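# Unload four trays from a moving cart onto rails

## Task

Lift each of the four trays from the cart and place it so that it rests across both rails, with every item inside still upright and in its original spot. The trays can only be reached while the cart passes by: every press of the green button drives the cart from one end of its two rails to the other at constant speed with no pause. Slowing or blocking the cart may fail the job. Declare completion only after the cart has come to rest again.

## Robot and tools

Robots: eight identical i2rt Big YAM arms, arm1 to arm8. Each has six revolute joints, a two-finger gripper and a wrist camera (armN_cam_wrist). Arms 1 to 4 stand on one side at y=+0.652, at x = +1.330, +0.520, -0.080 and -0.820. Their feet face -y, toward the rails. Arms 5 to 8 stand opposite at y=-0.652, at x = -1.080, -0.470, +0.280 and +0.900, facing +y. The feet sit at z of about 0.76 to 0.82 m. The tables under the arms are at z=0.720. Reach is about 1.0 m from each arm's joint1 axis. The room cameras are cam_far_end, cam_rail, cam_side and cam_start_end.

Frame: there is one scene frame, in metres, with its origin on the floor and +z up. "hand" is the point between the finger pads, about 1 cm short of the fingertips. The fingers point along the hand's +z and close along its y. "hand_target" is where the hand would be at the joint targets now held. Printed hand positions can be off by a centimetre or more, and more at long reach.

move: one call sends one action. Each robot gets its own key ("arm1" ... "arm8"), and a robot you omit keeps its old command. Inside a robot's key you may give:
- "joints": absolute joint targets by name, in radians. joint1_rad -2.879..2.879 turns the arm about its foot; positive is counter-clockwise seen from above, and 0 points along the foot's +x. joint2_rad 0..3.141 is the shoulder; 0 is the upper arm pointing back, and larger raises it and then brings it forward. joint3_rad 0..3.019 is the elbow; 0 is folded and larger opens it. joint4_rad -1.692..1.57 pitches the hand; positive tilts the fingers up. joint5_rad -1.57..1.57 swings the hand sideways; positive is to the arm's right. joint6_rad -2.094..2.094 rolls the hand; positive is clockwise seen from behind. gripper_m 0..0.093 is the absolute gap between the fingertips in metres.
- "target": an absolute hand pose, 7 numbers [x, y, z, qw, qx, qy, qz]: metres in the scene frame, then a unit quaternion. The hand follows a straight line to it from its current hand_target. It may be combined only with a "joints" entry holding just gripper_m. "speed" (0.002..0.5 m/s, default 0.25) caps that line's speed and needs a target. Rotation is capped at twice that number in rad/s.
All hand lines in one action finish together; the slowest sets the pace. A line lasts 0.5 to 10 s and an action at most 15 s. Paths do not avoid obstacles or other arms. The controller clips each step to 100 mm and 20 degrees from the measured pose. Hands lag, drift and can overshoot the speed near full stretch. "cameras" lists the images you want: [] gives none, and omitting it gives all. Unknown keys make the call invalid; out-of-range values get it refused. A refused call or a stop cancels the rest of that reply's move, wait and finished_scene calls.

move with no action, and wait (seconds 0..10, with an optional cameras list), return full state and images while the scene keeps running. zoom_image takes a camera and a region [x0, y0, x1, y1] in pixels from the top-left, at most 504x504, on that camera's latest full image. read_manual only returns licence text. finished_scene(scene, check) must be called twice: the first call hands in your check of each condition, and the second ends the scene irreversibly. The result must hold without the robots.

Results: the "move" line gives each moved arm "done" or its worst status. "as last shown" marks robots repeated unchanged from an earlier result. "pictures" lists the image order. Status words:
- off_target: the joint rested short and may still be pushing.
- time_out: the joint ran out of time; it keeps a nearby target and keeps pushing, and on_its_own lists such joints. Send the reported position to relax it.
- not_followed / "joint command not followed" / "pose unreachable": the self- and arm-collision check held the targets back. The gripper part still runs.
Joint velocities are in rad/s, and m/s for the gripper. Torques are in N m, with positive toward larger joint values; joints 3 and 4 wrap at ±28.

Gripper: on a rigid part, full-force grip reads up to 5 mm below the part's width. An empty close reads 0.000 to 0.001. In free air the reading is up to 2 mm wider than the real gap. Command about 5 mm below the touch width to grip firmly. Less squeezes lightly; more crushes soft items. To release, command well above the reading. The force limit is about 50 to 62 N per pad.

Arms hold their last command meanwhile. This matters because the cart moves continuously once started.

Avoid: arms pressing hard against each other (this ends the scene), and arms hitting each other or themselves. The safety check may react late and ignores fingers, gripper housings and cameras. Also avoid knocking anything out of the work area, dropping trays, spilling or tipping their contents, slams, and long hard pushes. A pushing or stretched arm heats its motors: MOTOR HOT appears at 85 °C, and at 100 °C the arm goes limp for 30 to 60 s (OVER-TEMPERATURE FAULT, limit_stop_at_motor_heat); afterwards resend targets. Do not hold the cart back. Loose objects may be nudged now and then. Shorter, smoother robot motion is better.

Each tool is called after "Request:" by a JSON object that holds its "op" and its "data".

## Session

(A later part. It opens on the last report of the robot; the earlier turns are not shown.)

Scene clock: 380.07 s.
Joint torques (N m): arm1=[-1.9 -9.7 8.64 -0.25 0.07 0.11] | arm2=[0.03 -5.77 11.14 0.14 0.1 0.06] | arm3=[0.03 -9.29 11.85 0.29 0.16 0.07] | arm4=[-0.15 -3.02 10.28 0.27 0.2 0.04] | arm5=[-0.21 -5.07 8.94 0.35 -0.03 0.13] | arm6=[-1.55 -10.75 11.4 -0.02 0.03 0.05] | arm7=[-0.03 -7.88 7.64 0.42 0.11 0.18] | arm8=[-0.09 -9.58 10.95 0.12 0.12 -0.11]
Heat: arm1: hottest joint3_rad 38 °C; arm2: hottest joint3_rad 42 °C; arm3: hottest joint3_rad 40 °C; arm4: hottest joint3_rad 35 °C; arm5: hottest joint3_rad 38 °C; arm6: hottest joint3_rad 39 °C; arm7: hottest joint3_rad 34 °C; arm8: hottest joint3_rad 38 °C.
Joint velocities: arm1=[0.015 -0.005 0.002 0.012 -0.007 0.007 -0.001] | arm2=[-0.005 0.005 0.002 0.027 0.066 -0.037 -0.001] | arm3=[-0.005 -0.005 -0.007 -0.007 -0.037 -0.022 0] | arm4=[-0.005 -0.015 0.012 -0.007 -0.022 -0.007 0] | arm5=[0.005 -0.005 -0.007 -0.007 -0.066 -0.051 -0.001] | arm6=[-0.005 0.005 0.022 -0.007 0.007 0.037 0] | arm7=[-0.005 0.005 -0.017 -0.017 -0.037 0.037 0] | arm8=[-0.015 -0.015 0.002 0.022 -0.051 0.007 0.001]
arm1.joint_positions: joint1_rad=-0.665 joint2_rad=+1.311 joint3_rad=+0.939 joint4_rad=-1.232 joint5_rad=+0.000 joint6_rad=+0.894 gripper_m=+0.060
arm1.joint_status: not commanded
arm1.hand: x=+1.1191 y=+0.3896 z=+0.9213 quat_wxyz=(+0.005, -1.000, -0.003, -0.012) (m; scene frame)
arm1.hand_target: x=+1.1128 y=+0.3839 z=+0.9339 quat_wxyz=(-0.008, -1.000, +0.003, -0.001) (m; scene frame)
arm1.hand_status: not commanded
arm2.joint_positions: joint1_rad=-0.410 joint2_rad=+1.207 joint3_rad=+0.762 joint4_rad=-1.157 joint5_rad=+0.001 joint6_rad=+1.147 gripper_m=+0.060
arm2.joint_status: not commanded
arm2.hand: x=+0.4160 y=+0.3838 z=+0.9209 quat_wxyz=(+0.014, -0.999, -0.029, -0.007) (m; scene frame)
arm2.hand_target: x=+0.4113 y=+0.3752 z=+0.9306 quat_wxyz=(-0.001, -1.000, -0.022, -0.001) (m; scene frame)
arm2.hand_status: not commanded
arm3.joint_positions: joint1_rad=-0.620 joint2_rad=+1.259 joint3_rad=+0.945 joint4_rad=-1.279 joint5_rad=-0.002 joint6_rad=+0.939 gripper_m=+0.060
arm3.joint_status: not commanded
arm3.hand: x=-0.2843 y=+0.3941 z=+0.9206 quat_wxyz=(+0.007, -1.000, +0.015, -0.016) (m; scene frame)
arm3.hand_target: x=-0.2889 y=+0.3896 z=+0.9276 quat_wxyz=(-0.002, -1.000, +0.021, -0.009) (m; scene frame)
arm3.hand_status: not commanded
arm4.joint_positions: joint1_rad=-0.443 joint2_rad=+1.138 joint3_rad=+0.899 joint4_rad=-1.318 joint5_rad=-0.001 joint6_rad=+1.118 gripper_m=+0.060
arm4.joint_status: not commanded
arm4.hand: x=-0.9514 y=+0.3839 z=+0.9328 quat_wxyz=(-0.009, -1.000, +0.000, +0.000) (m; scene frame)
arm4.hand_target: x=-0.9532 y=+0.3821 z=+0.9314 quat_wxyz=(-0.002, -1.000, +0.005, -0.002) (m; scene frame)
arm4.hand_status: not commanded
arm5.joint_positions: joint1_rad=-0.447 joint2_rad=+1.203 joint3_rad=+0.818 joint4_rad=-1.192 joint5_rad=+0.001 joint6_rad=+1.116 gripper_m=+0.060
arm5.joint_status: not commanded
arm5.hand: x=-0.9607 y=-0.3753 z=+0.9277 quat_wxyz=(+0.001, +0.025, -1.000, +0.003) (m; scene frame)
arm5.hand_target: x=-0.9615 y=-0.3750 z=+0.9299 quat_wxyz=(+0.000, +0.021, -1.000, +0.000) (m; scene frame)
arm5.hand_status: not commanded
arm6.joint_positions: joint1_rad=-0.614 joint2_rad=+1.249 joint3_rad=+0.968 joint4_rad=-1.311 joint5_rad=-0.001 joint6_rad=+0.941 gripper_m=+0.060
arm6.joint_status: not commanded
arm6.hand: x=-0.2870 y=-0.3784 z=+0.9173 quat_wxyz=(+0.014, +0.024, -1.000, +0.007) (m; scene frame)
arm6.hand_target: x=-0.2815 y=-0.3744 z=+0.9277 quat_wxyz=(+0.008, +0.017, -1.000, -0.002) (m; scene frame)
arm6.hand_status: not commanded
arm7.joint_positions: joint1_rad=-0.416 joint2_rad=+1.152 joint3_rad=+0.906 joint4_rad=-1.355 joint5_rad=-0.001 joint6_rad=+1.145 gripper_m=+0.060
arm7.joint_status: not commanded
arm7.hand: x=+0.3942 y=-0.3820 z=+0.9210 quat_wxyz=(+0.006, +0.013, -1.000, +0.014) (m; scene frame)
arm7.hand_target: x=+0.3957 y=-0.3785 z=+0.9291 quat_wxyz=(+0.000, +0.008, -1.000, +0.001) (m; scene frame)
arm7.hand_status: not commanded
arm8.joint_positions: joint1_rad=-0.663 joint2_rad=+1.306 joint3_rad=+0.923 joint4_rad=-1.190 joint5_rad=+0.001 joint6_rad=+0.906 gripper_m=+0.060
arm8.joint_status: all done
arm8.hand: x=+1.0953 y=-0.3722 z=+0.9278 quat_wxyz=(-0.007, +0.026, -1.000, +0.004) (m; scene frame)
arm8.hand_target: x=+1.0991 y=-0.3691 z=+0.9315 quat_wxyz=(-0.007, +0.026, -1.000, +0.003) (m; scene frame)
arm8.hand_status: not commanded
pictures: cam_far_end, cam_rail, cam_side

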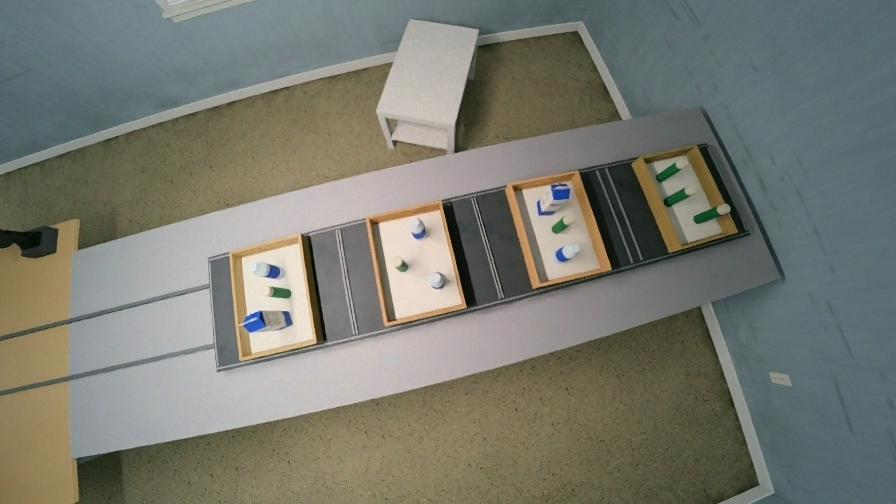

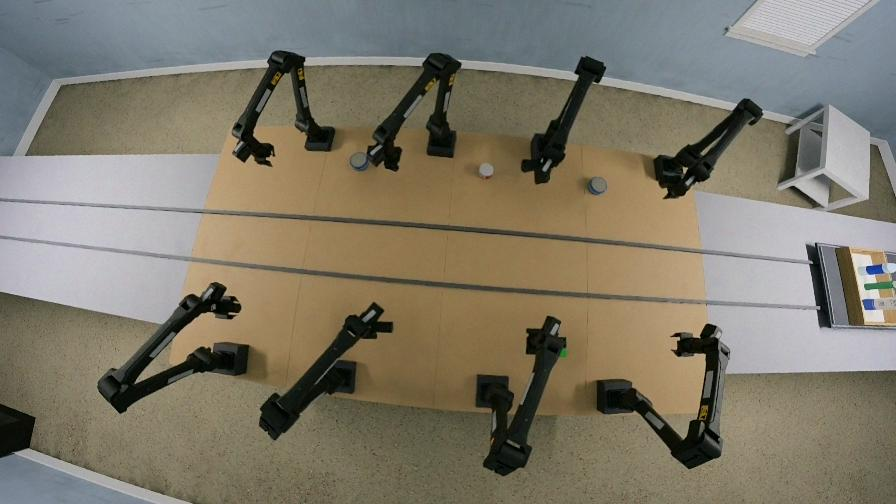

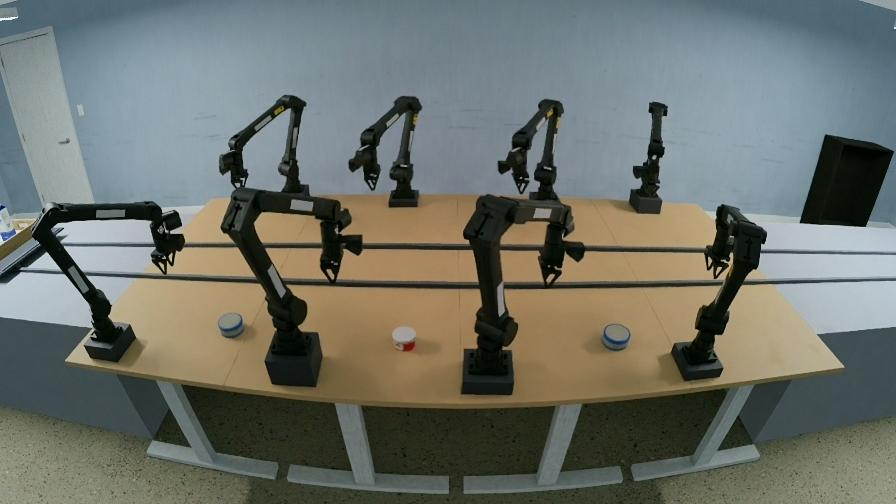

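Request:
{"op": "zoom_image", "data": {"camera": "cam_far_end", "region": [220, 220, 330, 370]}}

Request:
{"op": "zoom_image", "data": {"camera": "cam_far_end", "region": [360, 190, 480, 340]}}

Request:
{"op": "zoom_image", "data": {"camera": "cam_far_end", "region": [500, 160, 620, 300]}}

Request:
{"op": "zoom_image", "data": {"camera": "cam_far_end", "region": [625, 130, 755, 265]}}

Scaled by 3.360 from the camera's 896x504 image, which has a finer 1280x720 frame.

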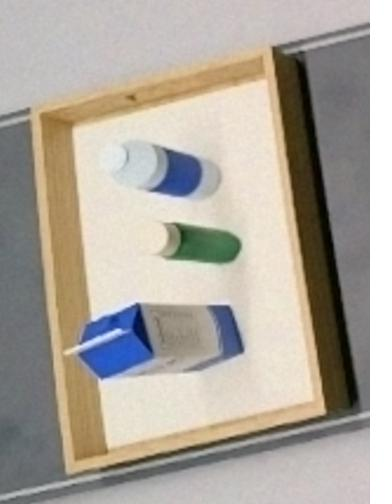

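Scaled by 3.360 from the camera's 896x504 image, which has a finer 1280x720 frame.

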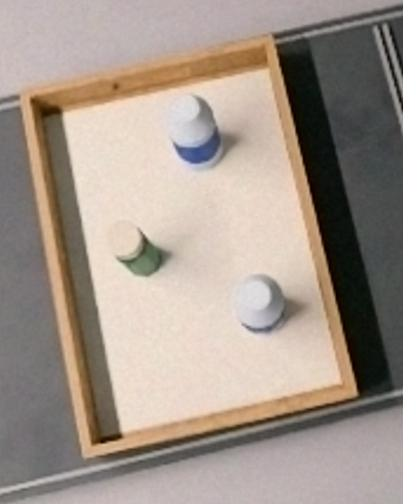

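Scaled by 3.600 from the camera's 896x504 image, which has a finer 1280x720 frame.

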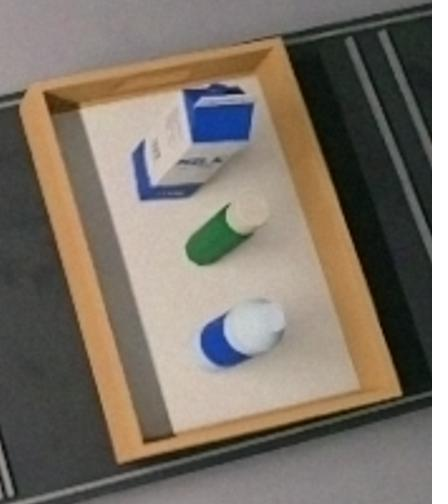

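Scaled by 3.733 from the camera's 896x504 image, which has a finer 1280x720 frame.

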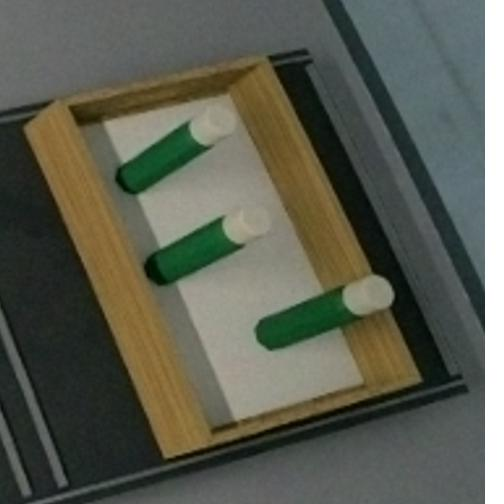

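Request:
{"op": "move", "data": {"arm8": {"joints": {"joint1_rad": 0.45, "joint2_rad": 1.25, "joint3_rad": 0.95, "joint4_rad": -1.27, "joint5_rad": 0.0, "joint6_rad": 0.45, "gripper_m": 0.0}}, "arm1": {"target": [1.149, 0.256, 0.897, 0, 1, 0, 0], "joints": {"gripper_m": 0.057}}, "arm2": {"target": [0.435, 0.254, 0.895, 0, 1, 0, 0], "joints": {"gripper_m": 0.057}}, "arm3": {"target": [-0.240, 0.258, 0.892, 0, 1, 0, 0], "joints": {"gripper_m": 0.057}}, "arm4": {"target": [-0.912, 0.260, 0.885, 0, 1, 0, 0], "joints": {"gripper_m": 0.057}}, "arm5": {"target": [-0.911, -0.262, 0.887, 0, 0, 1, 0], "joints": {"gripper_m": 0.057}}, "arm6": {"target": [-0.230, -0.258, 0.895, 0, 0, 1, 0], "joints": {"gripper_m": 0.057}}, "cameras": ["cam_rail"]}}

Scene clock: 609.30 s.
Joint torques (N m): arm1=[-0.97 -12.75 10.18 0.01 0.13 0.07] | arm2=[0.91 -9.11 12.33 0.36 0.2 0.11] | arm3=[-0.03 -10.93 14.17 0.46 0.19 0.09] | arm4=[0.21 -6.83 12.23 0.47 0.26 0.03] | arm5=[-0.03 -9 11.74 0.57 0 0.14] | arm6=[-0.09 -16.79 13.2 0.39 0.11 0.06] | arm7=[0.03 -7.94 7.62 0.42 0.11 0.19] | arm8=[1.03 -9.99 11.85 0.03 0.12 -0.15]
Heat: arm1: hottest joint3_rad 40 °C; arm2: hottest joint3_rad 43 °C; arm3: hottest joint3_rad 41 °C; arm4: hottest joint3_rad 36 °C; arm5: hottest joint3_rad 39 °C; arm6: hottest joint3_rad 41 °C; arm7: hottest joint3_rad 35 °C; arm8: hottest joint3_rad 40 °C.
move: arm1 off_target; arm2 off_target; arm3 off_target; arm4 off_target; arm5 off_target; arm6 off_target; arm8 done
Joint velocities: arm1=[-0.005 -0.005 0.007 0.002 -0.022 -0.007 -0.001] | arm2=[-0.005 -0.005 -0.017 0.002 -0.066 0.007 -0.001] | arm3=[-0.005 -0.005 -0.012 0.007 0.022 -0.037 -0.001] | arm4=[-0.005 -0.015 -0.007 -0.007 -0.022 0.051 0.001] | arm5=[-0.024 -0.005 -0.017 -0.007 0.037 0.007 -0.001] | arm6=[-0.005 -0.015 0.012 -0.007 0.007 -0.051 -0.001] | arm7=[-0.005 0.005 -0.022 0.002 -0.022 0.007 0] | arm8=[-0.005 -0.005 -0.007 0.007 -0.037 -0.051 -0.001]
arm1.joint_positions: joint1_rad=-0.423 joint2_rad=+1.581 joint3_rad=+1.089 joint4_rad=-1.154 joint5_rad=+0.014 joint6_rad=+1.140 gripper_m=+0.057
arm1.joint_status: all done
arm1.hand: x=+1.1559 y=+0.2802 z=+0.8767 quat_wxyz=(+0.029, -1.000, -0.001, -0.011) (m; scene frame)
arm1.hand_target: x=+1.1482 y=+0.2583 z=+0.8964 quat_wxyz=(+0.002, -1.000, +0.000, +0.003) (m; scene frame)
arm1.hand_status: off_target (0.032 m and 3.6 deg from the pose sent, 0.139 m and 1.5 deg at the start)
arm2.joint_positions: joint1_rad=-0.256 joint2_rad=+1.544 joint3_rad=+0.966 joint4_rad=-1.051 joint5_rad=+0.001 joint6_rad=+1.352 gripper_m=+0.057
arm2.joint_status: all done
arm2.hand: x=+0.4379 y=+0.2756 z=+0.8793 quat_wxyz=(+0.028, -1.000, -0.003, -0.007) (m; scene frame)
arm2.hand_target: x=+0.4339 y=+0.2547 z=+0.8948 quat_wxyz=(+0.001, -1.000, +0.000, +0.000) (m; scene frame)
arm2.hand_status: off_target (0.027 m and 3.3 deg from the pose sent, 0.134 m and 3.7 deg at the start)
arm3.joint_positions: joint1_rad=-0.331 joint2_rad=+1.507 joint3_rad=+1.084 joint4_rad=-1.184 joint5_rad=+0.007 joint6_rad=+1.183 gripper_m=+0.057
arm3.joint_status: all done
arm3.hand: x=-0.2313 y=+0.2762 z=+0.8843 quat_wxyz=(+0.016, -1.000, -0.007, -0.012) (m; scene frame)
arm3.hand_target: x=-0.2401 y=+0.2579 z=+0.8937 quat_wxyz=(-0.001, -1.000, +0.000, -0.004) (m; scene frame)
arm3.hand_status: off_target (0.022 m and 2.4 deg from the pose sent, 0.146 m and 2.7 deg at the start)
arm4.joint_positions: joint1_rad=-0.223 joint2_rad=+1.456 joint3_rad=+1.030 joint4_rad=-1.177 joint5_rad=+0.000 joint6_rad=+1.333 gripper_m=+0.057
arm4.joint_status: all done
arm4.hand: x=-0.9095 y=+0.2770 z=+0.8779 quat_wxyz=(+0.013, -1.000, -0.003, -0.006) (m; scene frame)
arm4.hand_target: x=-0.9128 y=+0.2608 z=+0.8857 quat_wxyz=(+0.000, -1.000, +0.000, -0.001) (m; scene frame)
arm4.hand_status: off_target (0.019 m and 1.7 deg from the pose sent, 0.138 m and 1.0 deg at the start)
arm5.joint_positions: joint1_rad=-0.447 joint2_rad=+1.559 joint3_rad=+1.025 joint4_rad=-1.071 joint5_rad=+0.001 joint6_rad=+1.152 gripper_m=+0.057
arm5.joint_status: all done
arm5.hand: x=-0.9196 y=-0.2793 z=+0.8788 quat_wxyz=(+0.006, +0.007, -1.000, +0.016) (m; scene frame)
arm5.hand_target: x=-0.9111 y=-0.2626 z=+0.8885 quat_wxyz=(+0.000, +0.000, -1.000, +0.000) (m; scene frame)
arm5.hand_status: off_target (0.021 m and 2.1 deg from the pose sent, 0.130 m and 2.9 deg at the start)
arm6.joint_positions: joint1_rad=-0.584 joint2_rad=+1.594 joint3_rad=+1.212 joint4_rad=-1.244 joint5_rad=+0.012 joint6_rad=+1.025 gripper_m=+0.057
arm6.joint_status: all done
arm6.hand: x=-0.2361 y=-0.2790 z=+0.8770 quat_wxyz=(+0.017, -0.002, -1.000, +0.025) (m; scene frame)
arm6.hand_target: x=-0.2298 y=-0.2594 z=+0.8975 quat_wxyz=(+0.000, +0.000, -1.000, +0.000) (m; scene frame)
arm6.hand_status: off_target (0.028 m and 3.5 deg from the pose sent, 0.135 m and 3.3 deg at the start)
arm7: as last shown
arm8.joint_positions: joint1_rad=+0.444 joint2_rad=+1.253 joint3_rad=+0.923 joint4_rad=-1.262 joint5_rad=+0.000 joint6_rad=+0.459 gripper_m=+0.000
arm8.joint_status: all done
arm8.hand: x=+0.7445 y=-0.3659 z=+0.9390 quat_wxyz=(+0.000, +0.719, -0.695, +0.017) (m; scene frame)
arm8.hand_target: x=+0.7389 y=-0.3598 z=+0.9497 quat_wxyz=(-0.004, +0.725, -0.689, +0.007) (m; scene frame)
arm8.hand_status: not commanded
pictures: cam_rail

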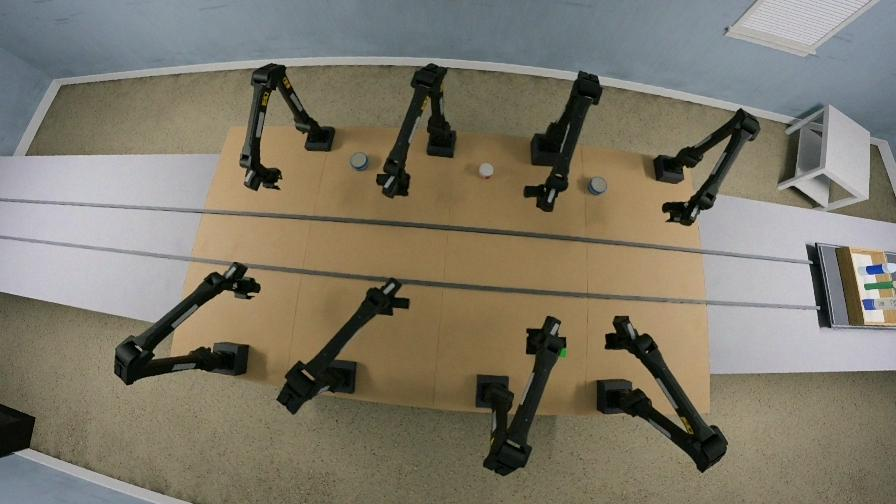

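Request:
{"op": "move", "data": {"arm8": {"target": [0.600, -0.445, 0.880, 0, 0.725, -0.689, 0]}, "cameras": []}}

Request:
{"op": "move", "data": {"arm8": {"target": [0.602, -0.440, 0.780, 0, 0.725, -0.689, 0], "speed": 0.09}, "cameras": []}}

Request:
{"op": "move", "data": {"arm8": {"joints": {"joint1_rad": -0.668, "joint2_rad": 1.313, "joint3_rad": 0.94, "joint4_rad": -1.198, "joint5_rad": 0.0, "joint6_rad": 0.902, "gripper_m": 0.057}}, "arm7": {"target": [0.445, -0.243, 0.903, 0.012, 0, 1, 0.02], "joints": {"gripper_m": 0.057}}, "cameras": ["cam_far_end"]}}

Request:
{"op": "move", "data": {"arm1": {"target": [1.147, 0.240, 0.905, 0.029, 1, -0.001, -0.011], "joints": {"gripper_m": 0.057}}, "arm2": {"target": [0.436, 0.241, 0.9005, 0.028, 1, -0.003, -0.007], "joints": {"gripper_m": 0.057}}, "arm3": {"target": [-0.244, 0.244, 0.8945, 0.016, 1, -0.007, -0.012], "joints": {"gripper_m": 0.057}}, "arm4": {"target": [-0.913, 0.246, 0.893, 0.013, 1, -0.003, -0.006], "joints": {"gripper_m": 0.057}}, "arm5": {"target": [-0.9015, -0.245, 0.895, 0.006, 0.007, 1, 0.016], "joints": {"gripper_m": 0.057}}, "arm6": {"target": [-0.229, -0.242, 0.9055, 0.017, -0.002, 1, 0.025], "joints": {"gripper_m": 0.057}}, "arm8": {"target": [1.161, -0.243, 0.900, 0.01, 0, 1, 0.02], "joints": {"gripper_m": 0.057}}, "cameras": ["cam_far_end"]}}

Scene clock: 634.40 s.
Joint torques (N m): arm1=[-0.44 -12.34 10.32 0.23 0.12 0.05] | arm2=[0.38 -9.17 12.11 0.34 0.24 0.07] | arm3=[-0.03 -10.99 14.16 0.44 0.19 0.07] | arm4=[0.15 -6.83 12.25 0.42 0.24 0.04] | arm5=[-0.32 -8.76 11.78 0.61 0.01 0.12] | arm6=[0.03 -16.73 13.19 0.39 0.11 0.05] | arm7=[-0.03 -7.94 7.62 0.42 0.11 0.19] | arm8=[0.5 -10.81 8.62 0.81 0.23 0.01]
Heat: arm1: hottest joint3_rad 43 °C; arm2: hottest joint3_rad 42 °C; arm3: hottest joint3_rad 43 °C; arm4: hottest joint3_rad 39 °C; arm5: hottest joint3_rad 41 °C; arm6: hottest joint3_rad 45 °C; arm7: hottest joint3_rad 35 °C; arm8: hottest joint3_rad 40 °C.
move: arm8 done
Joint velocities: arm1=[-0.034 0.005 0.012 -0.007 0.007 0.007 0] | arm2=[-0.005 -0.015 0.002 0.007 -0.022 0.037 0] | arm3=[-0.024 0.015 0.007 -0.007 -0.037 0.007 0] | arm4=[0.005 -0.005 0.002 -0.002 0.037 0.081 0] | arm5=[0.005 -0.005 -0.002 0.012 0.066 0.037 0.001] | arm6=[-0.005 0.005 0.012 -0.012 -0.022 -0.022 0] | arm7=[-0.005 -0.005 0.007 -0.002 -0.007 0.051 -0.001] | arm8=[-0.024 -0.005 -0.012 0.032 -0.022 -0.081 -0.001]
arm1.joint_positions: joint1_rad=-0.423 joint2_rad=+1.581 joint3_rad=+1.089 joint4_rad=-1.154 joint5_rad=+0.014 joint6_rad=+1.140 gripper_m=+0.057
arm1.joint_status: not commanded
arm1.hand: x=+1.1559 y=+0.2802 z=+0.8767 quat_wxyz=(+0.029, -1.000, -0.001, -0.011) (m; scene frame)
arm1.hand_target: x=+1.1482 y=+0.2583 z=+0.8964 quat_wxyz=(+0.002, -1.000, +0.000, +0.003) (m; scene frame)
arm1.hand_status: not commanded
arm2.joint_positions: joint1_rad=-0.256 joint2_rad=+1.544 joint3_rad=+0.966 joint4_rad=-1.051 joint5_rad=+0.001 joint6_rad=+1.352 gripper_m=+0.057
arm2.joint_status: not commanded
arm2.hand: x=+0.4379 y=+0.2756 z=+0.8793 quat_wxyz=(+0.028, -1.000, -0.003, -0.007) (m; scene frame)
arm2.hand_target: x=+0.4340 y=+0.2547 z=+0.8948 quat_wxyz=(+0.001, -1.000, +0.000, +0.000) (m; scene frame)
arm2.hand_status: not commanded
arm3.joint_positions: joint1_rad=-0.331 joint2_rad=+1.507 joint3_rad=+1.084 joint4_rad=-1.184 joint5_rad=+0.007 joint6_rad=+1.184 gripper_m=+0.057
arm3.joint_status: not commanded
arm3.hand: x=-0.2313 y=+0.2762 z=+0.8843 quat_wxyz=(+0.016, -1.000, -0.007, -0.012) (m; scene frame)
arm3.hand_target: x=-0.2401 y=+0.2579 z=+0.8937 quat_wxyz=(-0.001, -1.000, +0.000, -0.004) (m; scene frame)
arm3.hand_status: not commanded
arm4.joint_positions: joint1_rad=-0.223 joint2_rad=+1.456 joint3_rad=+1.030 joint4_rad=-1.177 joint5_rad=+0.000 joint6_rad=+1.334 gripper_m=+0.057
arm4.joint_status: not commanded
arm4.hand: x=-0.9095 y=+0.2770 z=+0.8779 quat_wxyz=(+0.013, -1.000, -0.003, -0.006) (m; scene frame)
arm4.hand_target: x=-0.9128 y=+0.2608 z=+0.8857 quat_wxyz=(+0.000, -1.000, +0.000, -0.001) (m; scene frame)
arm4.hand_status: not commanded
arm5.joint_positions: joint1_rad=-0.447 joint2_rad=+1.559 joint3_rad=+1.025 joint4_rad=-1.071 joint5_rad=+0.001 joint6_rad=+1.152 gripper_m=+0.057
arm5.joint_status: not commanded
arm5.hand: x=-0.9196 y=-0.2793 z=+0.8788 quat_wxyz=(+0.006, +0.007, -1.000, +0.016) (m; scene frame)
arm5.hand_target: x=-0.9111 y=-0.2626 z=+0.8885 quat_wxyz=(+0.000, +0.000, -1.000, +0.000) (m; scene frame)
arm5.hand_status: not commanded
arm6.joint_positions: joint1_rad=-0.584 joint2_rad=+1.594 joint3_rad=+1.212 joint4_rad=-1.244 joint5_rad=+0.012 joint6_rad=+1.025 gripper_m=+0.057
arm6.joint_status: not commanded
arm6.hand: x=-0.2361 y=-0.2790 z=+0.8770 quat_wxyz=(+0.017, -0.002, -1.000, +0.025) (m; scene frame)
arm6.hand_target: x=-0.2298 y=-0.2594 z=+0.8975 quat_wxyz=(+0.000, +0.000, -1.000, +0.000) (m; scene frame)
arm6.hand_status: not commanded
arm7: as last shown
arm8.joint_positions: joint1_rad=+0.916 joint2_rad=+1.389 joint3_rad=+0.894 joint4_rad=-1.061 joint5_rad=+0.008 joint6_rad=+0.906 gripper_m=+0.000
arm8.joint_status: not commanded
arm8.hand: x=+0.6040 y=-0.4456 z=+0.8834 quat_wxyz=(-0.006, +0.728, -0.686, -0.001) (m; scene frame)
arm8.hand_target: x=+0.6035 y=-0.4450 z=+0.8795 quat_wxyz=(-0.008, +0.725, -0.689, +0.000) (m; scene frame)
arm8.hand_status: done (0.005 m and 0.9 deg from the pose sent, 0.175 m and 2.2 deg at the start)
pictures: none
No camera images: "cameras" was empty.

Scene clock: 636.03 s.
Joint torques (N m): arm1=[-0.67 -12.75 10.36 0.02 0.13 0.08] | arm2=[0.44 -9.52 12.23 0.39 0.24 0.1] | arm3=[-0.03 -10.93 14.16 0.44 0.19 0.07] | arm4=[0.26 -6.71 12.27 0.46 0.23 0.06] | arm5=[-0.26 -8.88 11.77 0.62 0.01 0.11] | arm6=[0.03 -16.79 13.2 0.4 0.11 0.06] | arm7=[-0.03 -7.94 7.62 0.42 0.11 0.18] | arm8=[-0.91 -10.58 6.27 1.26 0.03 -0.11]
Heat: arm1: hottest joint3_rad 43 °C; arm2: hottest joint3_rad 42 °C; arm3: hottest joint3_rad 43 °C; arm4: hottest joint3_rad 39 °C; arm5: hottest joint3_rad 41 °C; arm6: hottest joint3_rad 45 °C; arm7: hottest joint3_rad 35 °C; arm8: hottest joint3_rad 40 °C.
move: arm8 off_target
Joint velocities: arm1=[-0.005 -0.015 -0.007 -0.007 0.007 0.037 0.001] | arm2=[0.015 0.005 0.012 -0.012 -0.022 -0.066 0] | arm3=[-0.005 0.005 0.002 0.002 -0.007 0.007 -0.001] | arm4=[0.005 -0.015 0.007 -0.002 0.007 -0.037 0] | arm5=[0.005 -0.015 -0.017 0.002 -0.022 0.037 -0.001] | arm6=[0.005 -0.015 0.017 0.002 -0.022 0.022 0] | arm7=[-0.005 0.024 -0.002 -0.017 0.007 -0.007 0] | arm8=[0.005 0.015 -0.002 0.007 -0.051 -0.051 0]
arm1, arm2, arm3, arm4, arm5, arm6, arm7: as last shown
arm8.joint_positions: joint1_rad=+0.916 joint2_rad=+1.559 joint3_rad=+0.790 joint4_rad=-0.768 joint5_rad=-0.003 joint6_rad=+0.906 gripper_m=+0.000
arm8.joint_status: not commanded
arm8.hand: x=+0.5974 y=-0.4427 z=+0.7937 quat_wxyz=(+0.000, +0.728, -0.686, -0.009) (m; scene frame)
arm8.hand_target: x=+0.6042 y=-0.4420 z=+0.7814 quat_wxyz=(+0.000, +0.725, -0.689, +0.000) (m; scene frame)
arm8.hand_status: off_target (0.015 m and 1.2 deg from the pose sent, 0.104 m and 0.9 deg at the start)
pictures: none
No camera images: "cameras" was empty.

Scene clock: 638.80 s.
Joint torques (N m): arm1=[-0.62 -12.63 10.22 -0.12 0.14 0.07] | arm2=[0.73 -9.11 12.31 0.21 0.22 0.07] | arm3=[-0.03 -10.93 14.16 0.46 0.19 0.07] | arm4=[0.03 -6.95 12.19 0.47 0.25 0.05] | arm5=[-0.56 -8.47 11.63 0.57 0 0.12] | arm6=[0.03 -16.73 13.19 0.39 0.11 0.06] | arm7=[0.5 -12.04 10.11 0.57 0.2 0.19] | arm8=[0.85 -11.52 13.27 -0.01 0.13 -0.11]
Heat: arm1: hottest joint3_rad 44 °C; arm2: hottest joint3_rad 41 °C; arm3: hottest joint3_rad 43 °C; arm4: hottest joint3_rad 39 °C; arm5: hottest joint3_rad 41 °C; arm6: hottest joint3_rad 46 °C; arm7: hottest joint3_rad 36 °C; arm8: hottest joint3_rad 39 °C.
move: arm7 off_target; arm8 done
Joint velocities: arm1=[-0.015 0.005 -0.007 -0.012 -0.022 0.007 0.001] | arm2=[-0.005 -0.015 -0.012 -0.017 0.066 -0.051 0] | arm3=[-0.015 -0.005 0.007 0.012 0.022 -0.007 -0.001] | arm4=[-0.005 0.005 0.012 -0.007 -0.037 0.066 0] | arm5=[-0.005 -0.024 0.022 -0.002 -0.051 -0.022 0.001] | arm6=[-0.005 -0.015 0.002 0.002 0.037 -0.051 0] | arm7=[-0.005 0.005 0.022 0.002 0.037 0.066 -0.001] | arm8=[-0.005 -0.015 0.012 0.007 -0.066 0.066 0]
arm1, arm2, arm3, arm4, arm5, arm6: as last shown
arm7.joint_positions: joint1_rad=-0.399 joint2_rad=+1.503 joint3_rad=+1.143 joint4_rad=-1.218 joint5_rad=+0.002 joint6_rad=+1.184 gripper_m=+0.057
arm7.joint_status: all done
arm7.hand: x=+0.4378 y=-0.2630 z=+0.8877 quat_wxyz=(+0.000, +0.001, -1.000, +0.004) (m; scene frame)
arm7.hand_target: x=+0.4429 y=-0.2434 z=+0.9058 quat_wxyz=(-0.012, +0.000, -1.000, -0.021) (m; scene frame)
arm7.hand_status: off_target (0.026 m and 3.1 deg from the pose sent, 0.149 m and 4.6 deg at the start)
arm8.joint_positions: joint1_rad=-0.678 joint2_rad=+1.328 joint3_rad=+0.892 joint4_rad=-1.190 joint5_rad=+0.001 joint6_rad=+0.906 gripper_m=+0.057
arm8.joint_status: all done
arm8.hand: x=+1.0923 y=-0.3853 z=+0.9103 quat_wxyz=(+0.009, +0.018, -1.000, +0.024) (m; scene frame)
arm8.hand_target: x=+1.0992 y=-0.3693 z=+0.9314 quat_wxyz=(-0.007, +0.025, -1.000, +0.003) (m; scene frame)
arm8.hand_status: not commanded
pictures: cam_far_end
led back after a hold (arm7 arm): the arm was led back toward your command in small steps, so it may still be short of it.
led back after a hold (arm8 arm): the arm was led back toward your command in small steps, so it may still be short of it.
pose unreachable (arm7 arm): on one or more control steps of this call this arm could not follow its commanded pose, so it was not sent that pose on those steps. It may still have moved: this result reports where it is.
cause: moving toward the commanded pose would bring a part of the arm too close to another arm (this arm's wrist camera and the arm8 arm's wrist (the part past joint 4), at the place that arm was heading or pushing toward when its own hold began).
joint command not followed: on one or more control steps a check withheld the commanded joint targets of the arm8 arm, and it was not sent them on those steps.
cause: the commanded joint targets, or the way to them, would bring a part of the robot too close to another arm (this arm's wrist (the part past joint 4) and the arm7 arm's wrist camera, along the way the arms are being sent, or toward where that arm still pushes).

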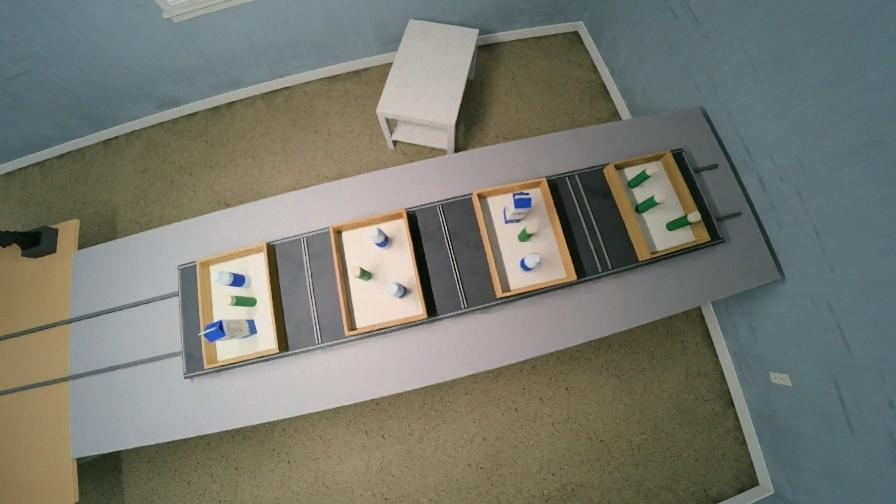

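Scene clock: 640.03 s.
Joint torques (N m): arm1=[0.32 -13.04 10.48 0.28 -0.04 0.1] | arm2=[1.26 -9.7 12.33 0.64 0.22 0.08] | arm3=[0.79 -10.58 14.54 0.68 0.23 0.05] | arm4=[0.85 -6.48 12.6 0.72 0.23 0.05] | arm5=[-0.79 -7.59 12.48 0.83 -0.01 0.12] | arm6=[0.09 -17.9 14.02 0.7 0.13 0.06] | arm7=[0.5 -11.99 10.09 0.57 0.21 0.18] | arm8=[0.85 -16.62 13.24 0.57 0.09 0.03]
Heat: arm1: hottest joint3_rad 44 °C; arm2: hottest joint3_rad 41 °C; arm3: hottest joint3_rad 43 °C; arm4: hottest joint3_rad 39 °C; arm5: hottest joint3_rad 41 °C; arm6: hottest joint3_rad 46 °C; arm7: hottest joint3_rad 36 °C; arm8: hottest joint3_rad 39 °C.
move: arm1 off_target; arm2 off_target; arm3 off_target; arm4 off_target; arm5 off_target; arm6 off_target; arm8 off_target
Joint velocities: arm1=[-0.015 -0.005 -0.007 -0.002 -0.066 -0.007 -0.001] | arm2=[0.005 0.015 0.007 -0.007 0.007 -0.066 -0.002] | arm3=[0.005 0.005 0.012 -0.007 0.022 -0.022 -0.001] | arm4=[-0.005 -0.024 0.017 -0.012 -0.022 0.037 -0.001] | arm5=[-0.005 -0.024 -0.007 -0.002 0.007 -0.022 0] | arm6=[0.005 -0.005 -0.002 -0.002 -0.007 0.037 -0.001] | arm7=[-0.005 0.005 -0.012 -0.002 -0.081 -0.051 0] | arm8=[-0.024 -0.005 -0.002 -0.022 -0.022 0.066 0.001]
arm1.joint_positions: joint1_rad=-0.423 joint2_rad=+1.581 joint3_rad=+1.100 joint4_rad=-1.117 joint5_rad=+0.007 joint6_rad=+1.151 gripper_m=+0.057
arm1.joint_status: all done
arm1.hand: x=+1.1512 y=+0.2673 z=+0.8799 quat_wxyz=(+0.006, -1.000, +0.005, -0.004) (m; scene frame)
arm1.hand_target: x=+1.1474 y=+0.2412 z=+0.9044 quat_wxyz=(-0.029, -1.000, +0.001, +0.011) (m; scene frame)
arm1.hand_status: off_target (0.037 m and 4.4 deg from the pose sent, 0.050 m and 7.1 deg at the start)
arm2.joint_positions: joint1_rad=-0.251 joint2_rad=+1.538 joint3_rad=+0.966 joint4_rad=-1.012 joint5_rad=+0.002 joint6_rad=+1.368 gripper_m=+0.057
arm2.joint_status: all done
arm2.hand: x=+0.4378 y=+0.2654 z=+0.8812 quat_wxyz=(+0.006, -1.000, +0.002, -0.002) (m; scene frame)
arm2.hand_target: x=+0.4360 y=+0.2424 z=+0.9011 quat_wxyz=(-0.028, -1.000, +0.002, +0.006) (m; scene frame)
arm2.hand_status: off_target (0.031 m and 4.1 deg from the pose sent, 0.041 m and 6.7 deg at the start)
arm3.joint_positions: joint1_rad=-0.331 joint2_rad=+1.507 joint3_rad=+1.094 joint4_rad=-1.155 joint5_rad=+0.027 joint6_rad=+1.207 gripper_m=+0.057
arm3.joint_status: all done
arm3.hand: x=-0.2383 y=+0.2671 z=+0.8874 quat_wxyz=(+0.002, -1.000, +0.005, +0.004) (m; scene frame)
arm3.hand_target: x=-0.2437 y=+0.2451 z=+0.8956 quat_wxyz=(-0.016, -1.000, +0.006, +0.012) (m; scene frame)
arm3.hand_status: off_target (0.025 m and 2.2 deg from the pose sent, 0.036 m and 4.9 deg at the start)
arm4.joint_positions: joint1_rad=-0.220 joint2_rad=+1.456 joint3_rad=+1.059 joint4_rad=-1.174 joint5_rad=+0.009 joint6_rad=+1.350 gripper_m=+0.057
arm4.joint_status: all done
arm4.hand: x=-0.9124 y=+0.2654 z=+0.8878 quat_wxyz=(-0.001, -1.000, +0.004, +0.002) (m; scene frame)
arm4.hand_target: x=-0.9131 y=+0.2466 z=+0.8933 quat_wxyz=(-0.013, -1.000, +0.003, +0.006) (m; scene frame)
arm4.hand_status: off_target (0.020 m and 1.4 deg from the pose sent, 0.035 m and 3.3 deg at the start)
arm5.joint_positions: joint1_rad=-0.449 joint2_rad=+1.564 joint3_rad=+1.059 joint4_rad=-1.065 joint5_rad=+0.000 joint6_rad=+1.160 gripper_m=+0.057
arm5.joint_status: all done
arm5.hand: x=-0.9131 y=-0.2650 z=+0.8876 quat_wxyz=(+0.000, +0.002, -1.000, +0.000) (m; scene frame)
arm5.hand_target: x=-0.9019 y=-0.2460 z=+0.8955 quat_wxyz=(-0.006, -0.007, -1.000, -0.016) (m; scene frame)
arm5.hand_status: off_target (0.024 m and 2.2 deg from the pose sent, 0.042 m and 4.2 deg at the start)
arm6.joint_positions: joint1_rad=-0.566 joint2_rad=+1.594 joint3_rad=+1.212 joint4_rad=-1.210 joint5_rad=+0.015 joint6_rad=+1.038 gripper_m=+0.057
arm6.joint_status: all done
arm6.hand: x=-0.2378 y=-0.2682 z=+0.8767 quat_wxyz=(+0.007, +0.000, -1.000, +0.011) (m; scene frame)
arm6.hand_target: x=-0.2300 y=-0.2441 z=+0.9061 quat_wxyz=(-0.016, +0.002, -1.000, -0.025) (m; scene frame)
arm6.hand_status: off_target (0.040 m and 5.0 deg from the pose sent, 0.047 m and 7.0 deg at the start)
arm7.joint_positions: joint1_rad=-0.399 joint2_rad=+1.503 joint3_rad=+1.143 joint4_rad=-1.218 joint5_rad=+0.002 joint6_rad=+1.184 gripper_m=+0.057
arm7.joint_status: not commanded
arm7.hand: x=+0.4378 y=-0.2630 z=+0.8877 quat_wxyz=(+0.000, +0.001, -1.000, +0.004) (m; scene frame)
arm7.hand_target: x=+0.4429 y=-0.2434 z=+0.9058 quat_wxyz=(-0.012, +0.000, -1.000, -0.021) (m; scene frame)
arm7.hand_status: not commanded
arm8.joint_positions: joint1_rad=-0.638 joint2_rad=+1.664 joint3_rad=+1.190 joint4_rad=-1.101 joint5_rad=-0.017 joint6_rad=+0.986 gripper_m=+0.057
arm8.joint_status: all done
arm8.hand: x=+1.1538 y=-0.2648 z=+0.8838 quat_wxyz=(+0.001, -0.002, -1.000, +0.000) (m; scene frame)
arm8.hand_target: x=+1.1597 y=-0.2438 z=+0.8974 quat_wxyz=(-0.010, +0.000, -1.000, -0.020) (m; scene frame)
arm8.hand_status: off_target (0.028 m and 2.6 deg from the pose sent, 0.158 m and 5.9 deg at the start)
pictures: cam_far_end

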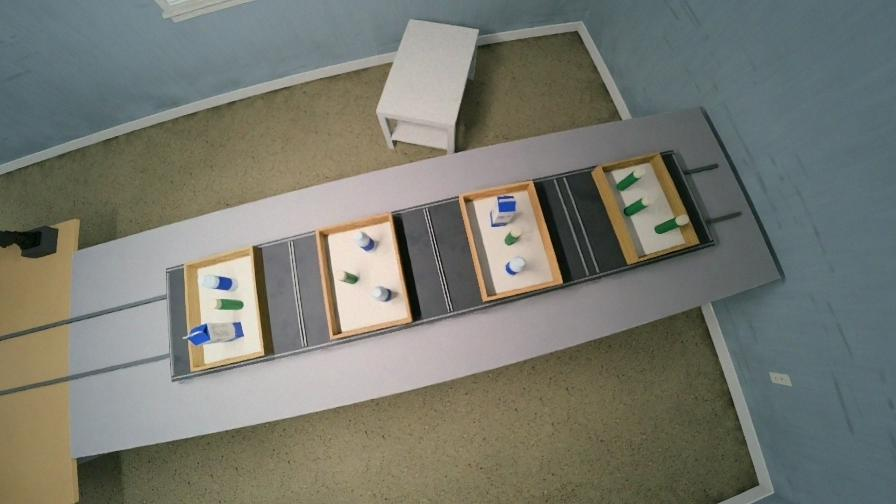

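Request:
{"op": "wait", "data": {"seconds": 1.0, "cameras": ["cam_far_end"]}}

Request:
{"op": "zoom_image", "data": {"camera": "cam_far_end", "region": [400, 180, 550, 320]}}

Scene clock: 644.20 s.
Joint torques (N m): arm1=[0.62 -13.22 10.61 0.35 -0.01 0.06] | arm2=[0.67 -10.05 12.29 0.64 0.21 0.09] | arm3=[0.73 -10.58 14.56 0.68 0.22 0.07] | arm4=[0.73 -6.42 12.66 0.66 0.24 0.05] | arm5=[-0.97 -7.59 12.29 0.85 -0.04 0.16] | arm6=[0.15 -17.85 14 0.73 0.12 0.05] | arm7=[0.5 -11.93 10.13 0.59 0.2 0.19] | arm8=[0.91 -16.38 13.23 0.55 0.07 0.02]
Heat: arm1: hottest joint3_rad 44 °C; arm2: hottest joint3_rad 41 °C; arm3: hottest joint3_rad 43 °C; arm4: hottest joint3_rad 39 °C; arm5: hottest joint3_rad 41 °C; arm6: hottest joint3_rad 46 °C; arm7: hottest joint3_rad 37 °C; arm8: hottest joint3_rad 39 °C.
Joint velocities: arm1=[0.005 -0.024 -0.007 -0.007 0.022 -0.022 -0.001] | arm2=[0.005 -0.015 0.012 0.002 -0.007 0.022 0] | arm3=[-0.005 -0.005 0.012 0.012 -0.007 -0.022 0] | arm4=[-0.015 -0.005 -0.007 -0.017 -0.037 0.022 0] | arm5=[-0.005 -0.005 0.017 0.007 -0.037 -0.022 0] | arm6=[-0.015 -0.015 0.002 -0.012 -0.066 -0.007 -0.001] | arm7=[-0.005 -0.005 -0.012 -0.017 0.066 -0.066 0.001] | arm8=[-0.015 0.005 -0.002 0.007 -0.051 0.022 0.001]
arm1.joint_positions: joint1_rad=-0.423 joint2_rad=+1.581 joint3_rad=+1.100 joint4_rad=-1.117 joint5_rad=+0.007 joint6_rad=+1.151 gripper_m=+0.057
arm1.joint_status: all done
arm1.hand: x=+1.1512 y=+0.2673 z=+0.8799 quat_wxyz=(+0.006, -1.000, +0.005, -0.004) (m; scene frame)
arm1.hand_target: x=+1.1474 y=+0.2412 z=+0.9044 quat_wxyz=(-0.029, -1.000, +0.001, +0.011) (m; scene frame)
arm1.hand_status: off_target (0.037 m and 4.4 deg from the pose sent, 0.050 m and 7.1 deg at the start)
arm2.joint_positions: joint1_rad=-0.251 joint2_rad=+1.538 joint3_rad=+0.966 joint4_rad=-1.012 joint5_rad=+0.003 joint6_rad=+1.368 gripper_m=+0.057
arm2.joint_status: all done
arm2.hand: x=+0.4377 y=+0.2654 z=+0.8812 quat_wxyz=(+0.006, -1.000, +0.002, -0.002) (m; scene frame)
arm2.hand_target: x=+0.4359 y=+0.2424 z=+0.9011 quat_wxyz=(-0.028, -1.000, +0.002, +0.006) (m; scene frame)
arm2.hand_status: off_target (0.031 m and 4.0 deg from the pose sent, 0.041 m and 6.7 deg at the start)
arm3.joint_positions: joint1_rad=-0.331 joint2_rad=+1.507 joint3_rad=+1.094 joint4_rad=-1.155 joint5_rad=+0.027 joint6_rad=+1.207 gripper_m=+0.057
arm3.joint_status: all done
arm3.hand: x=-0.2383 y=+0.2671 z=+0.8874 quat_wxyz=(+0.002, -1.000, +0.005, +0.004) (m; scene frame)
arm3.hand_target: x=-0.2436 y=+0.2451 z=+0.8956 quat_wxyz=(-0.016, -1.000, +0.006, +0.012) (m; scene frame)
arm3.hand_status: off_target (0.025 m and 2.2 deg from the pose sent, 0.036 m and 4.9 deg at the start)
arm4.joint_positions: joint1_rad=-0.220 joint2_rad=+1.456 joint3_rad=+1.059 joint4_rad=-1.174 joint5_rad=+0.009 joint6_rad=+1.350 gripper_m=+0.057
arm4.joint_status: all done
arm4.hand: x=-0.9124 y=+0.2654 z=+0.8878 quat_wxyz=(-0.001, -1.000, +0.004, +0.002) (m; scene frame)
arm4.hand_target: x=-0.9131 y=+0.2466 z=+0.8933 quat_wxyz=(-0.013, -1.000, +0.003, +0.006) (m; scene frame)
arm4.hand_status: off_target (0.020 m and 1.4 deg from the pose sent, 0.035 m and 3.3 deg at the start)
arm5.joint_positions: joint1_rad=-0.449 joint2_rad=+1.564 joint3_rad=+1.059 joint4_rad=-1.065 joint5_rad=+0.000 joint6_rad=+1.161 gripper_m=+0.057
arm5.joint_status: all done
arm5.hand: x=-0.9131 y=-0.2650 z=+0.8876 quat_wxyz=(+0.000, +0.002, -1.000, +0.000) (m; scene frame)
arm5.hand_target: x=-0.9019 y=-0.2460 z=+0.8955 quat_wxyz=(-0.006, -0.007, -1.000, -0.016) (m; scene frame)
arm5.hand_status: off_target (0.024 m and 2.2 deg from the pose sent, 0.042 m and 4.2 deg at the start)
arm6.joint_positions: joint1_rad=-0.566 joint2_rad=+1.594 joint3_rad=+1.212 joint4_rad=-1.210 joint5_rad=+0.015 joint6_rad=+1.038 gripper_m=+0.057
arm6.joint_status: all done
arm6.hand: x=-0.2377 y=-0.2681 z=+0.8767 quat_wxyz=(+0.007, +0.000, -1.000, +0.011) (m; scene frame)
arm6.hand_target: x=-0.2300 y=-0.2440 z=+0.9061 quat_wxyz=(-0.016, +0.002, -1.000, -0.026) (m; scene frame)
arm6.hand_status: off_target (0.040 m and 5.0 deg from the pose sent, 0.047 m and 7.0 deg at the start)
arm7.joint_positions: joint1_rad=-0.399 joint2_rad=+1.503 joint3_rad=+1.143 joint4_rad=-1.218 joint5_rad=+0.002 joint6_rad=+1.184 gripper_m=+0.057
arm7.joint_status: not commanded
arm7.hand: x=+0.4378 y=-0.2630 z=+0.8877 quat_wxyz=(+0.000, +0.001, -1.000, +0.004) (m; scene frame)
arm7.hand_target: x=+0.4429 y=-0.2434 z=+0.9058 quat_wxyz=(-0.012, +0.000, -1.000, -0.021) (m; scene frame)
arm7.hand_status: not commanded
arm8.joint_positions: joint1_rad=-0.638 joint2_rad=+1.664 joint3_rad=+1.190 joint4_rad=-1.101 joint5_rad=-0.017 joint6_rad=+0.987 gripper_m=+0.057
arm8.joint_status: all done
arm8.hand: x=+1.1538 y=-0.2648 z=+0.8838 quat_wxyz=(+0.001, -0.002, -1.000, +0.000) (m; scene frame)
arm8.hand_target: x=+1.1597 y=-0.2438 z=+0.8974 quat_wxyz=(-0.010, +0.000, -1.000, -0.020) (m; scene frame)
arm8.hand_status: off_target (0.028 m and 2.6 deg from the pose sent, 0.158 m and 5.9 deg at the start)
wait: 1.00 s; at rest from the start
pictures: cam_far_end

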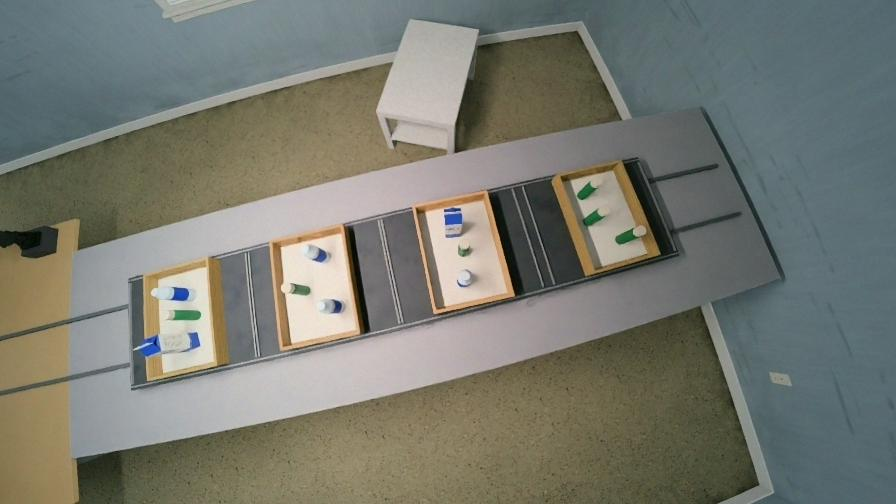

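Scaled by 3.360 from the camera's 896x504 image, which has a finer 1280x720 frame.

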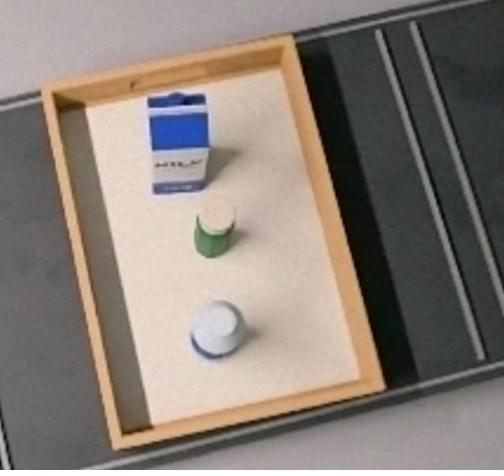

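Request:
{"op": "wait", "data": {"seconds": 2.0, "cameras": ["cam_far_end", "arm1_cam_wrist", "arm8_cam_wrist"]}}

Request:
{"op": "zoom_image", "data": {"camera": "cam_far_end", "region": [400, 170, 550, 320]}}

Scene clock: 654.87 s.
Joint torques (N m): arm1=[1.08 -13.92 10.67 0.2 -0.03 0.03] | arm2=[1.32 -9.82 12.29 0.66 0.21 0.07] | arm3=[0.79 -10.58 14.56 0.68 0.22 0.06] | arm4=[0.62 -6.77 12.7 0.76 0.25 0.04] | arm5=[-0.62 -7.88 12.3 0.84 -0.03 0.11] | arm6=[0.15 -17.85 14.01 0.72 0.12 0.05] | arm7=[0.5 -11.93 10.11 0.57 0.21 0.19] | arm8=[0.91 -16.38 13.24 0.61 0.09 0.04]
Heat: arm1: hottest joint3_rad 45 °C; arm2: hottest joint3_rad 41 °C; arm3: hottest joint3_rad 43 °C; arm4: hottest joint3_rad 40 °C; arm5: hottest joint3_rad 42 °C; arm6: hottest joint3_rad 47 °C; arm7: hottest joint3_rad 39 °C; arm8: hottest joint3_rad 39 °C.
Joint velocities: arm1=[0.015 -0.005 0.007 -0.007 0.022 -0.007 -0.001] | arm2=[-0.005 0.005 0.007 0.002 -0.007 -0.051 -0.001] | arm3=[-0.005 -0.005 -0.007 0.007 0.051 -0.007 -0.001] | arm4=[-0.005 -0.005 0.012 -0.022 0.007 0.007 0.001] | arm5=[0.005 -0.015 -0.017 0.002 -0.007 0.037 -0.002] | arm6=[-0.005 0.005 -0.002 -0.027 0.007 -0.037 0] | arm7=[-0.015 -0.015 -0.017 -0.017 -0.095 -0.037 0] | arm8=[-0.005 0.005 -0.002 -0.012 -0.007 -0.037 -0.001]
arm1.joint_positions: joint1_rad=-0.423 joint2_rad=+1.581 joint3_rad=+1.100 joint4_rad=-1.117 joint5_rad=+0.007 joint6_rad=+1.151 gripper_m=+0.057
arm1.joint_status: all done
arm1.hand: x=+1.1512 y=+0.2673 z=+0.8799 quat_wxyz=(+0.006, -1.000, +0.005, -0.004) (m; scene frame)
arm1.hand_target: x=+1.1474 y=+0.2412 z=+0.9044 quat_wxyz=(-0.029, -1.000, +0.001, +0.011) (m; scene frame)
arm1.hand_status: off_target (0.037 m and 4.4 deg from the pose sent, 0.050 m and 7.1 deg at the start)
arm2.joint_positions: joint1_rad=-0.251 joint2_rad=+1.538 joint3_rad=+0.966 joint4_rad=-1.012 joint5_rad=+0.003 joint6_rad=+1.368 gripper_m=+0.057
arm2.joint_status: all done
arm2.hand: x=+0.4377 y=+0.2654 z=+0.8812 quat_wxyz=(+0.006, -1.000, +0.002, -0.002) (m; scene frame)
arm2.hand_target: x=+0.4359 y=+0.2424 z=+0.9011 quat_wxyz=(-0.028, -1.000, +0.002, +0.006) (m; scene frame)
arm2.hand_status: off_target (0.031 m and 4.0 deg from the pose sent, 0.041 m and 6.7 deg at the start)
arm3.joint_positions: joint1_rad=-0.331 joint2_rad=+1.507 joint3_rad=+1.094 joint4_rad=-1.155 joint5_rad=+0.027 joint6_rad=+1.208 gripper_m=+0.057
arm3.joint_status: all done
arm3.hand: x=-0.2383 y=+0.2671 z=+0.8874 quat_wxyz=(+0.002, -1.000, +0.005, +0.004) (m; scene frame)
arm3.hand_target: x=-0.2436 y=+0.2451 z=+0.8956 quat_wxyz=(-0.016, -1.000, +0.007, +0.012) (m; scene frame)
arm3.hand_status: off_target (0.025 m and 2.2 deg from the pose sent, 0.036 m and 4.9 deg at the start)
arm4.joint_positions: joint1_rad=-0.220 joint2_rad=+1.456 joint3_rad=+1.059 joint4_rad=-1.174 joint5_rad=+0.009 joint6_rad=+1.350 gripper_m=+0.057
arm4.joint_status: all done
arm4.hand: x=-0.9124 y=+0.2654 z=+0.8878 quat_wxyz=(-0.001, -1.000, +0.004, +0.002) (m; scene frame)
arm4.hand_target: x=-0.9131 y=+0.2466 z=+0.8933 quat_wxyz=(-0.013, -1.000, +0.003, +0.006) (m; scene frame)
arm4.hand_status: off_target (0.020 m and 1.4 deg from the pose sent, 0.035 m and 3.3 deg at the start)
arm5.joint_positions: joint1_rad=-0.449 joint2_rad=+1.564 joint3_rad=+1.059 joint4_rad=-1.065 joint5_rad=+0.000 joint6_rad=+1.161 gripper_m=+0.057
arm5.joint_status: all done
arm5.hand: x=-0.9131 y=-0.2650 z=+0.8876 quat_wxyz=(+0.000, +0.002, -1.000, +0.000) (m; scene frame)
arm5.hand_target: x=-0.9019 y=-0.2460 z=+0.8955 quat_wxyz=(-0.006, -0.007, -1.000, -0.016) (m; scene frame)
arm5.hand_status: off_target (0.024 m and 2.2 deg from the pose sent, 0.042 m and 4.2 deg at the start)
arm6.joint_positions: joint1_rad=-0.566 joint2_rad=+1.594 joint3_rad=+1.212 joint4_rad=-1.210 joint5_rad=+0.015 joint6_rad=+1.038 gripper_m=+0.057
arm6.joint_status: all done
arm6.hand: x=-0.2377 y=-0.2681 z=+0.8767 quat_wxyz=(+0.007, +0.000, -1.000, +0.011) (m; scene frame)
arm6.hand_target: x=-0.2300 y=-0.2440 z=+0.9061 quat_wxyz=(-0.016, +0.002, -1.000, -0.026) (m; scene frame)
arm6.hand_status: off_target (0.040 m and 5.0 deg from the pose sent, 0.047 m and 7.0 deg at the start)
arm7.joint_positions: joint1_rad=-0.399 joint2_rad=+1.503 joint3_rad=+1.143 joint4_rad=-1.218 joint5_rad=+0.002 joint6_rad=+1.184 gripper_m=+0.057
arm7.joint_status: not commanded
arm7.hand: x=+0.4378 y=-0.2630 z=+0.8877 quat_wxyz=(+0.000, +0.001, -1.000, +0.004) (m; scene frame)
arm7.hand_target: x=+0.4429 y=-0.2434 z=+0.9058 quat_wxyz=(-0.012, +0.000, -1.000, -0.021) (m; scene frame)
arm7.hand_status: not commanded
arm8.joint_positions: joint1_rad=-0.638 joint2_rad=+1.664 joint3_rad=+1.190 joint4_rad=-1.101 joint5_rad=-0.017 joint6_rad=+0.987 gripper_m=+0.057
arm8.joint_status: all done
arm8.hand: x=+1.1538 y=-0.2648 z=+0.8838 quat_wxyz=(+0.001, -0.002, -1.000, +0.000) (m; scene frame)
arm8.hand_target: x=+1.1597 y=-0.2438 z=+0.8974 quat_wxyz=(-0.010, +0.000, -1.000, -0.020) (m; scene frame)
arm8.hand_status: off_target (0.028 m and 2.6 deg from the pose sent, 0.158 m and 5.9 deg at the start)
wait: 2.00 s; at rest from the start
pictures: arm1_cam_wrist, arm8_cam_wrist, cam_far_end
camera_calibration:
arm1_cam_wrist: T_world_to_cam=[[0.0123723, 0.999895, -0.00748291, -0.272814], [0.807943, -0.00558751, 0.589234, -1.44215], [0.589131, -0.0133359, -0.807927, 0.160945], [0, 0, 0, 1]] pos_world=[1.07373, 0.266873, 0.977754]
arm8_cam_wrist: T_world_to_cam=[[-0.0121461, -0.999918, -0.00395268, -0.247494], [-0.812321, 0.00756208, 0.583161, 0.42871], [-0.583084, 0.010294, -0.812347, 1.51759], [0, 0, 0, 1]] pos_world=[1.23013, -0.266337, 0.981825]

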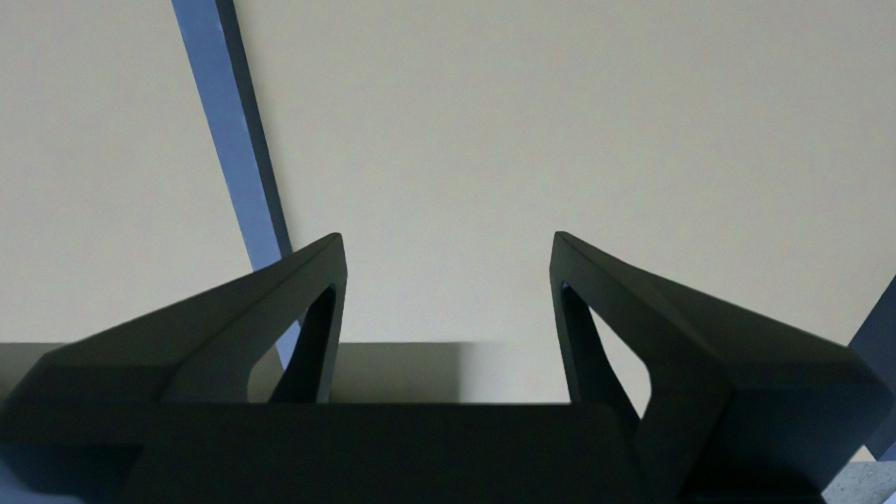

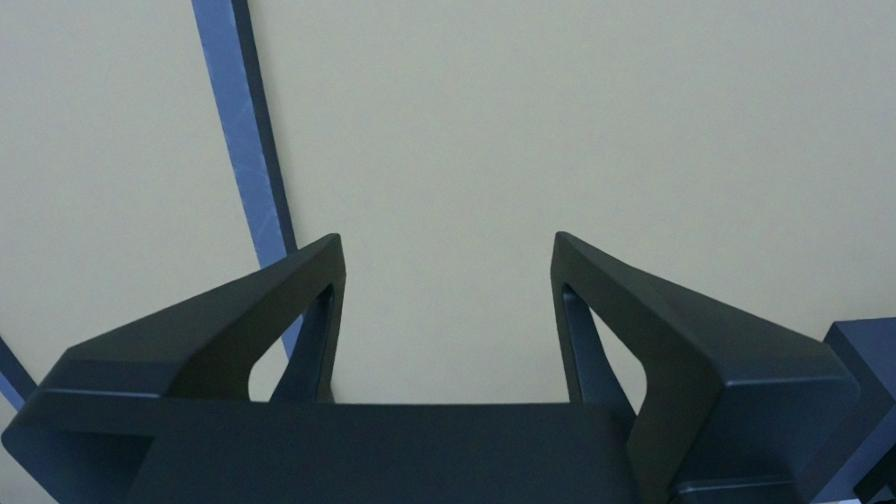

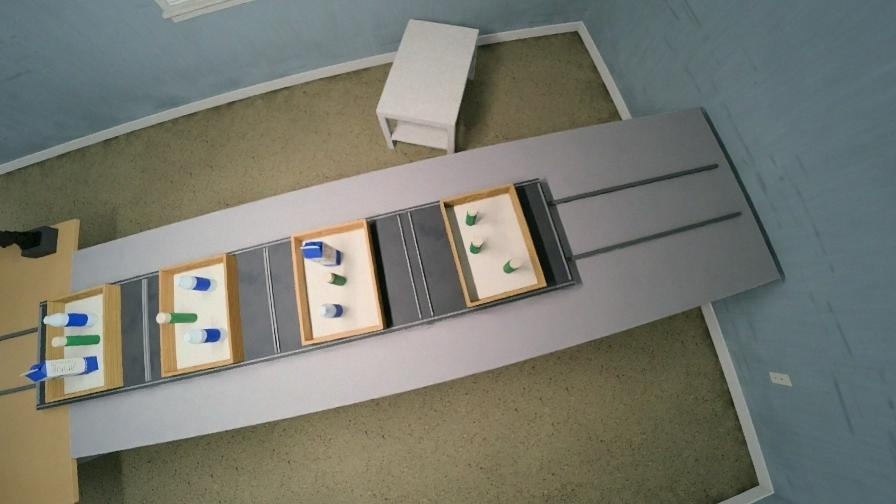

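Scaled by 3.360 from the camera's 896x504 image, which has a finer 1280x720 frame.

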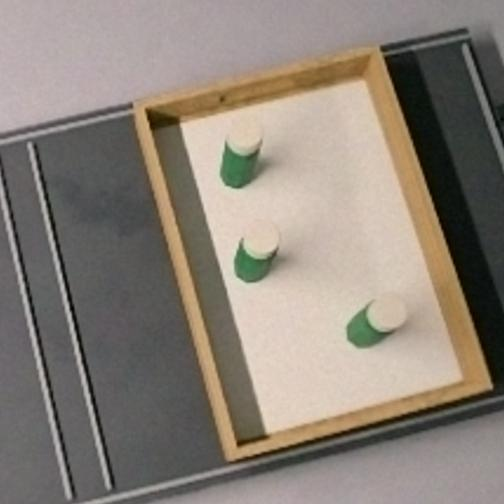

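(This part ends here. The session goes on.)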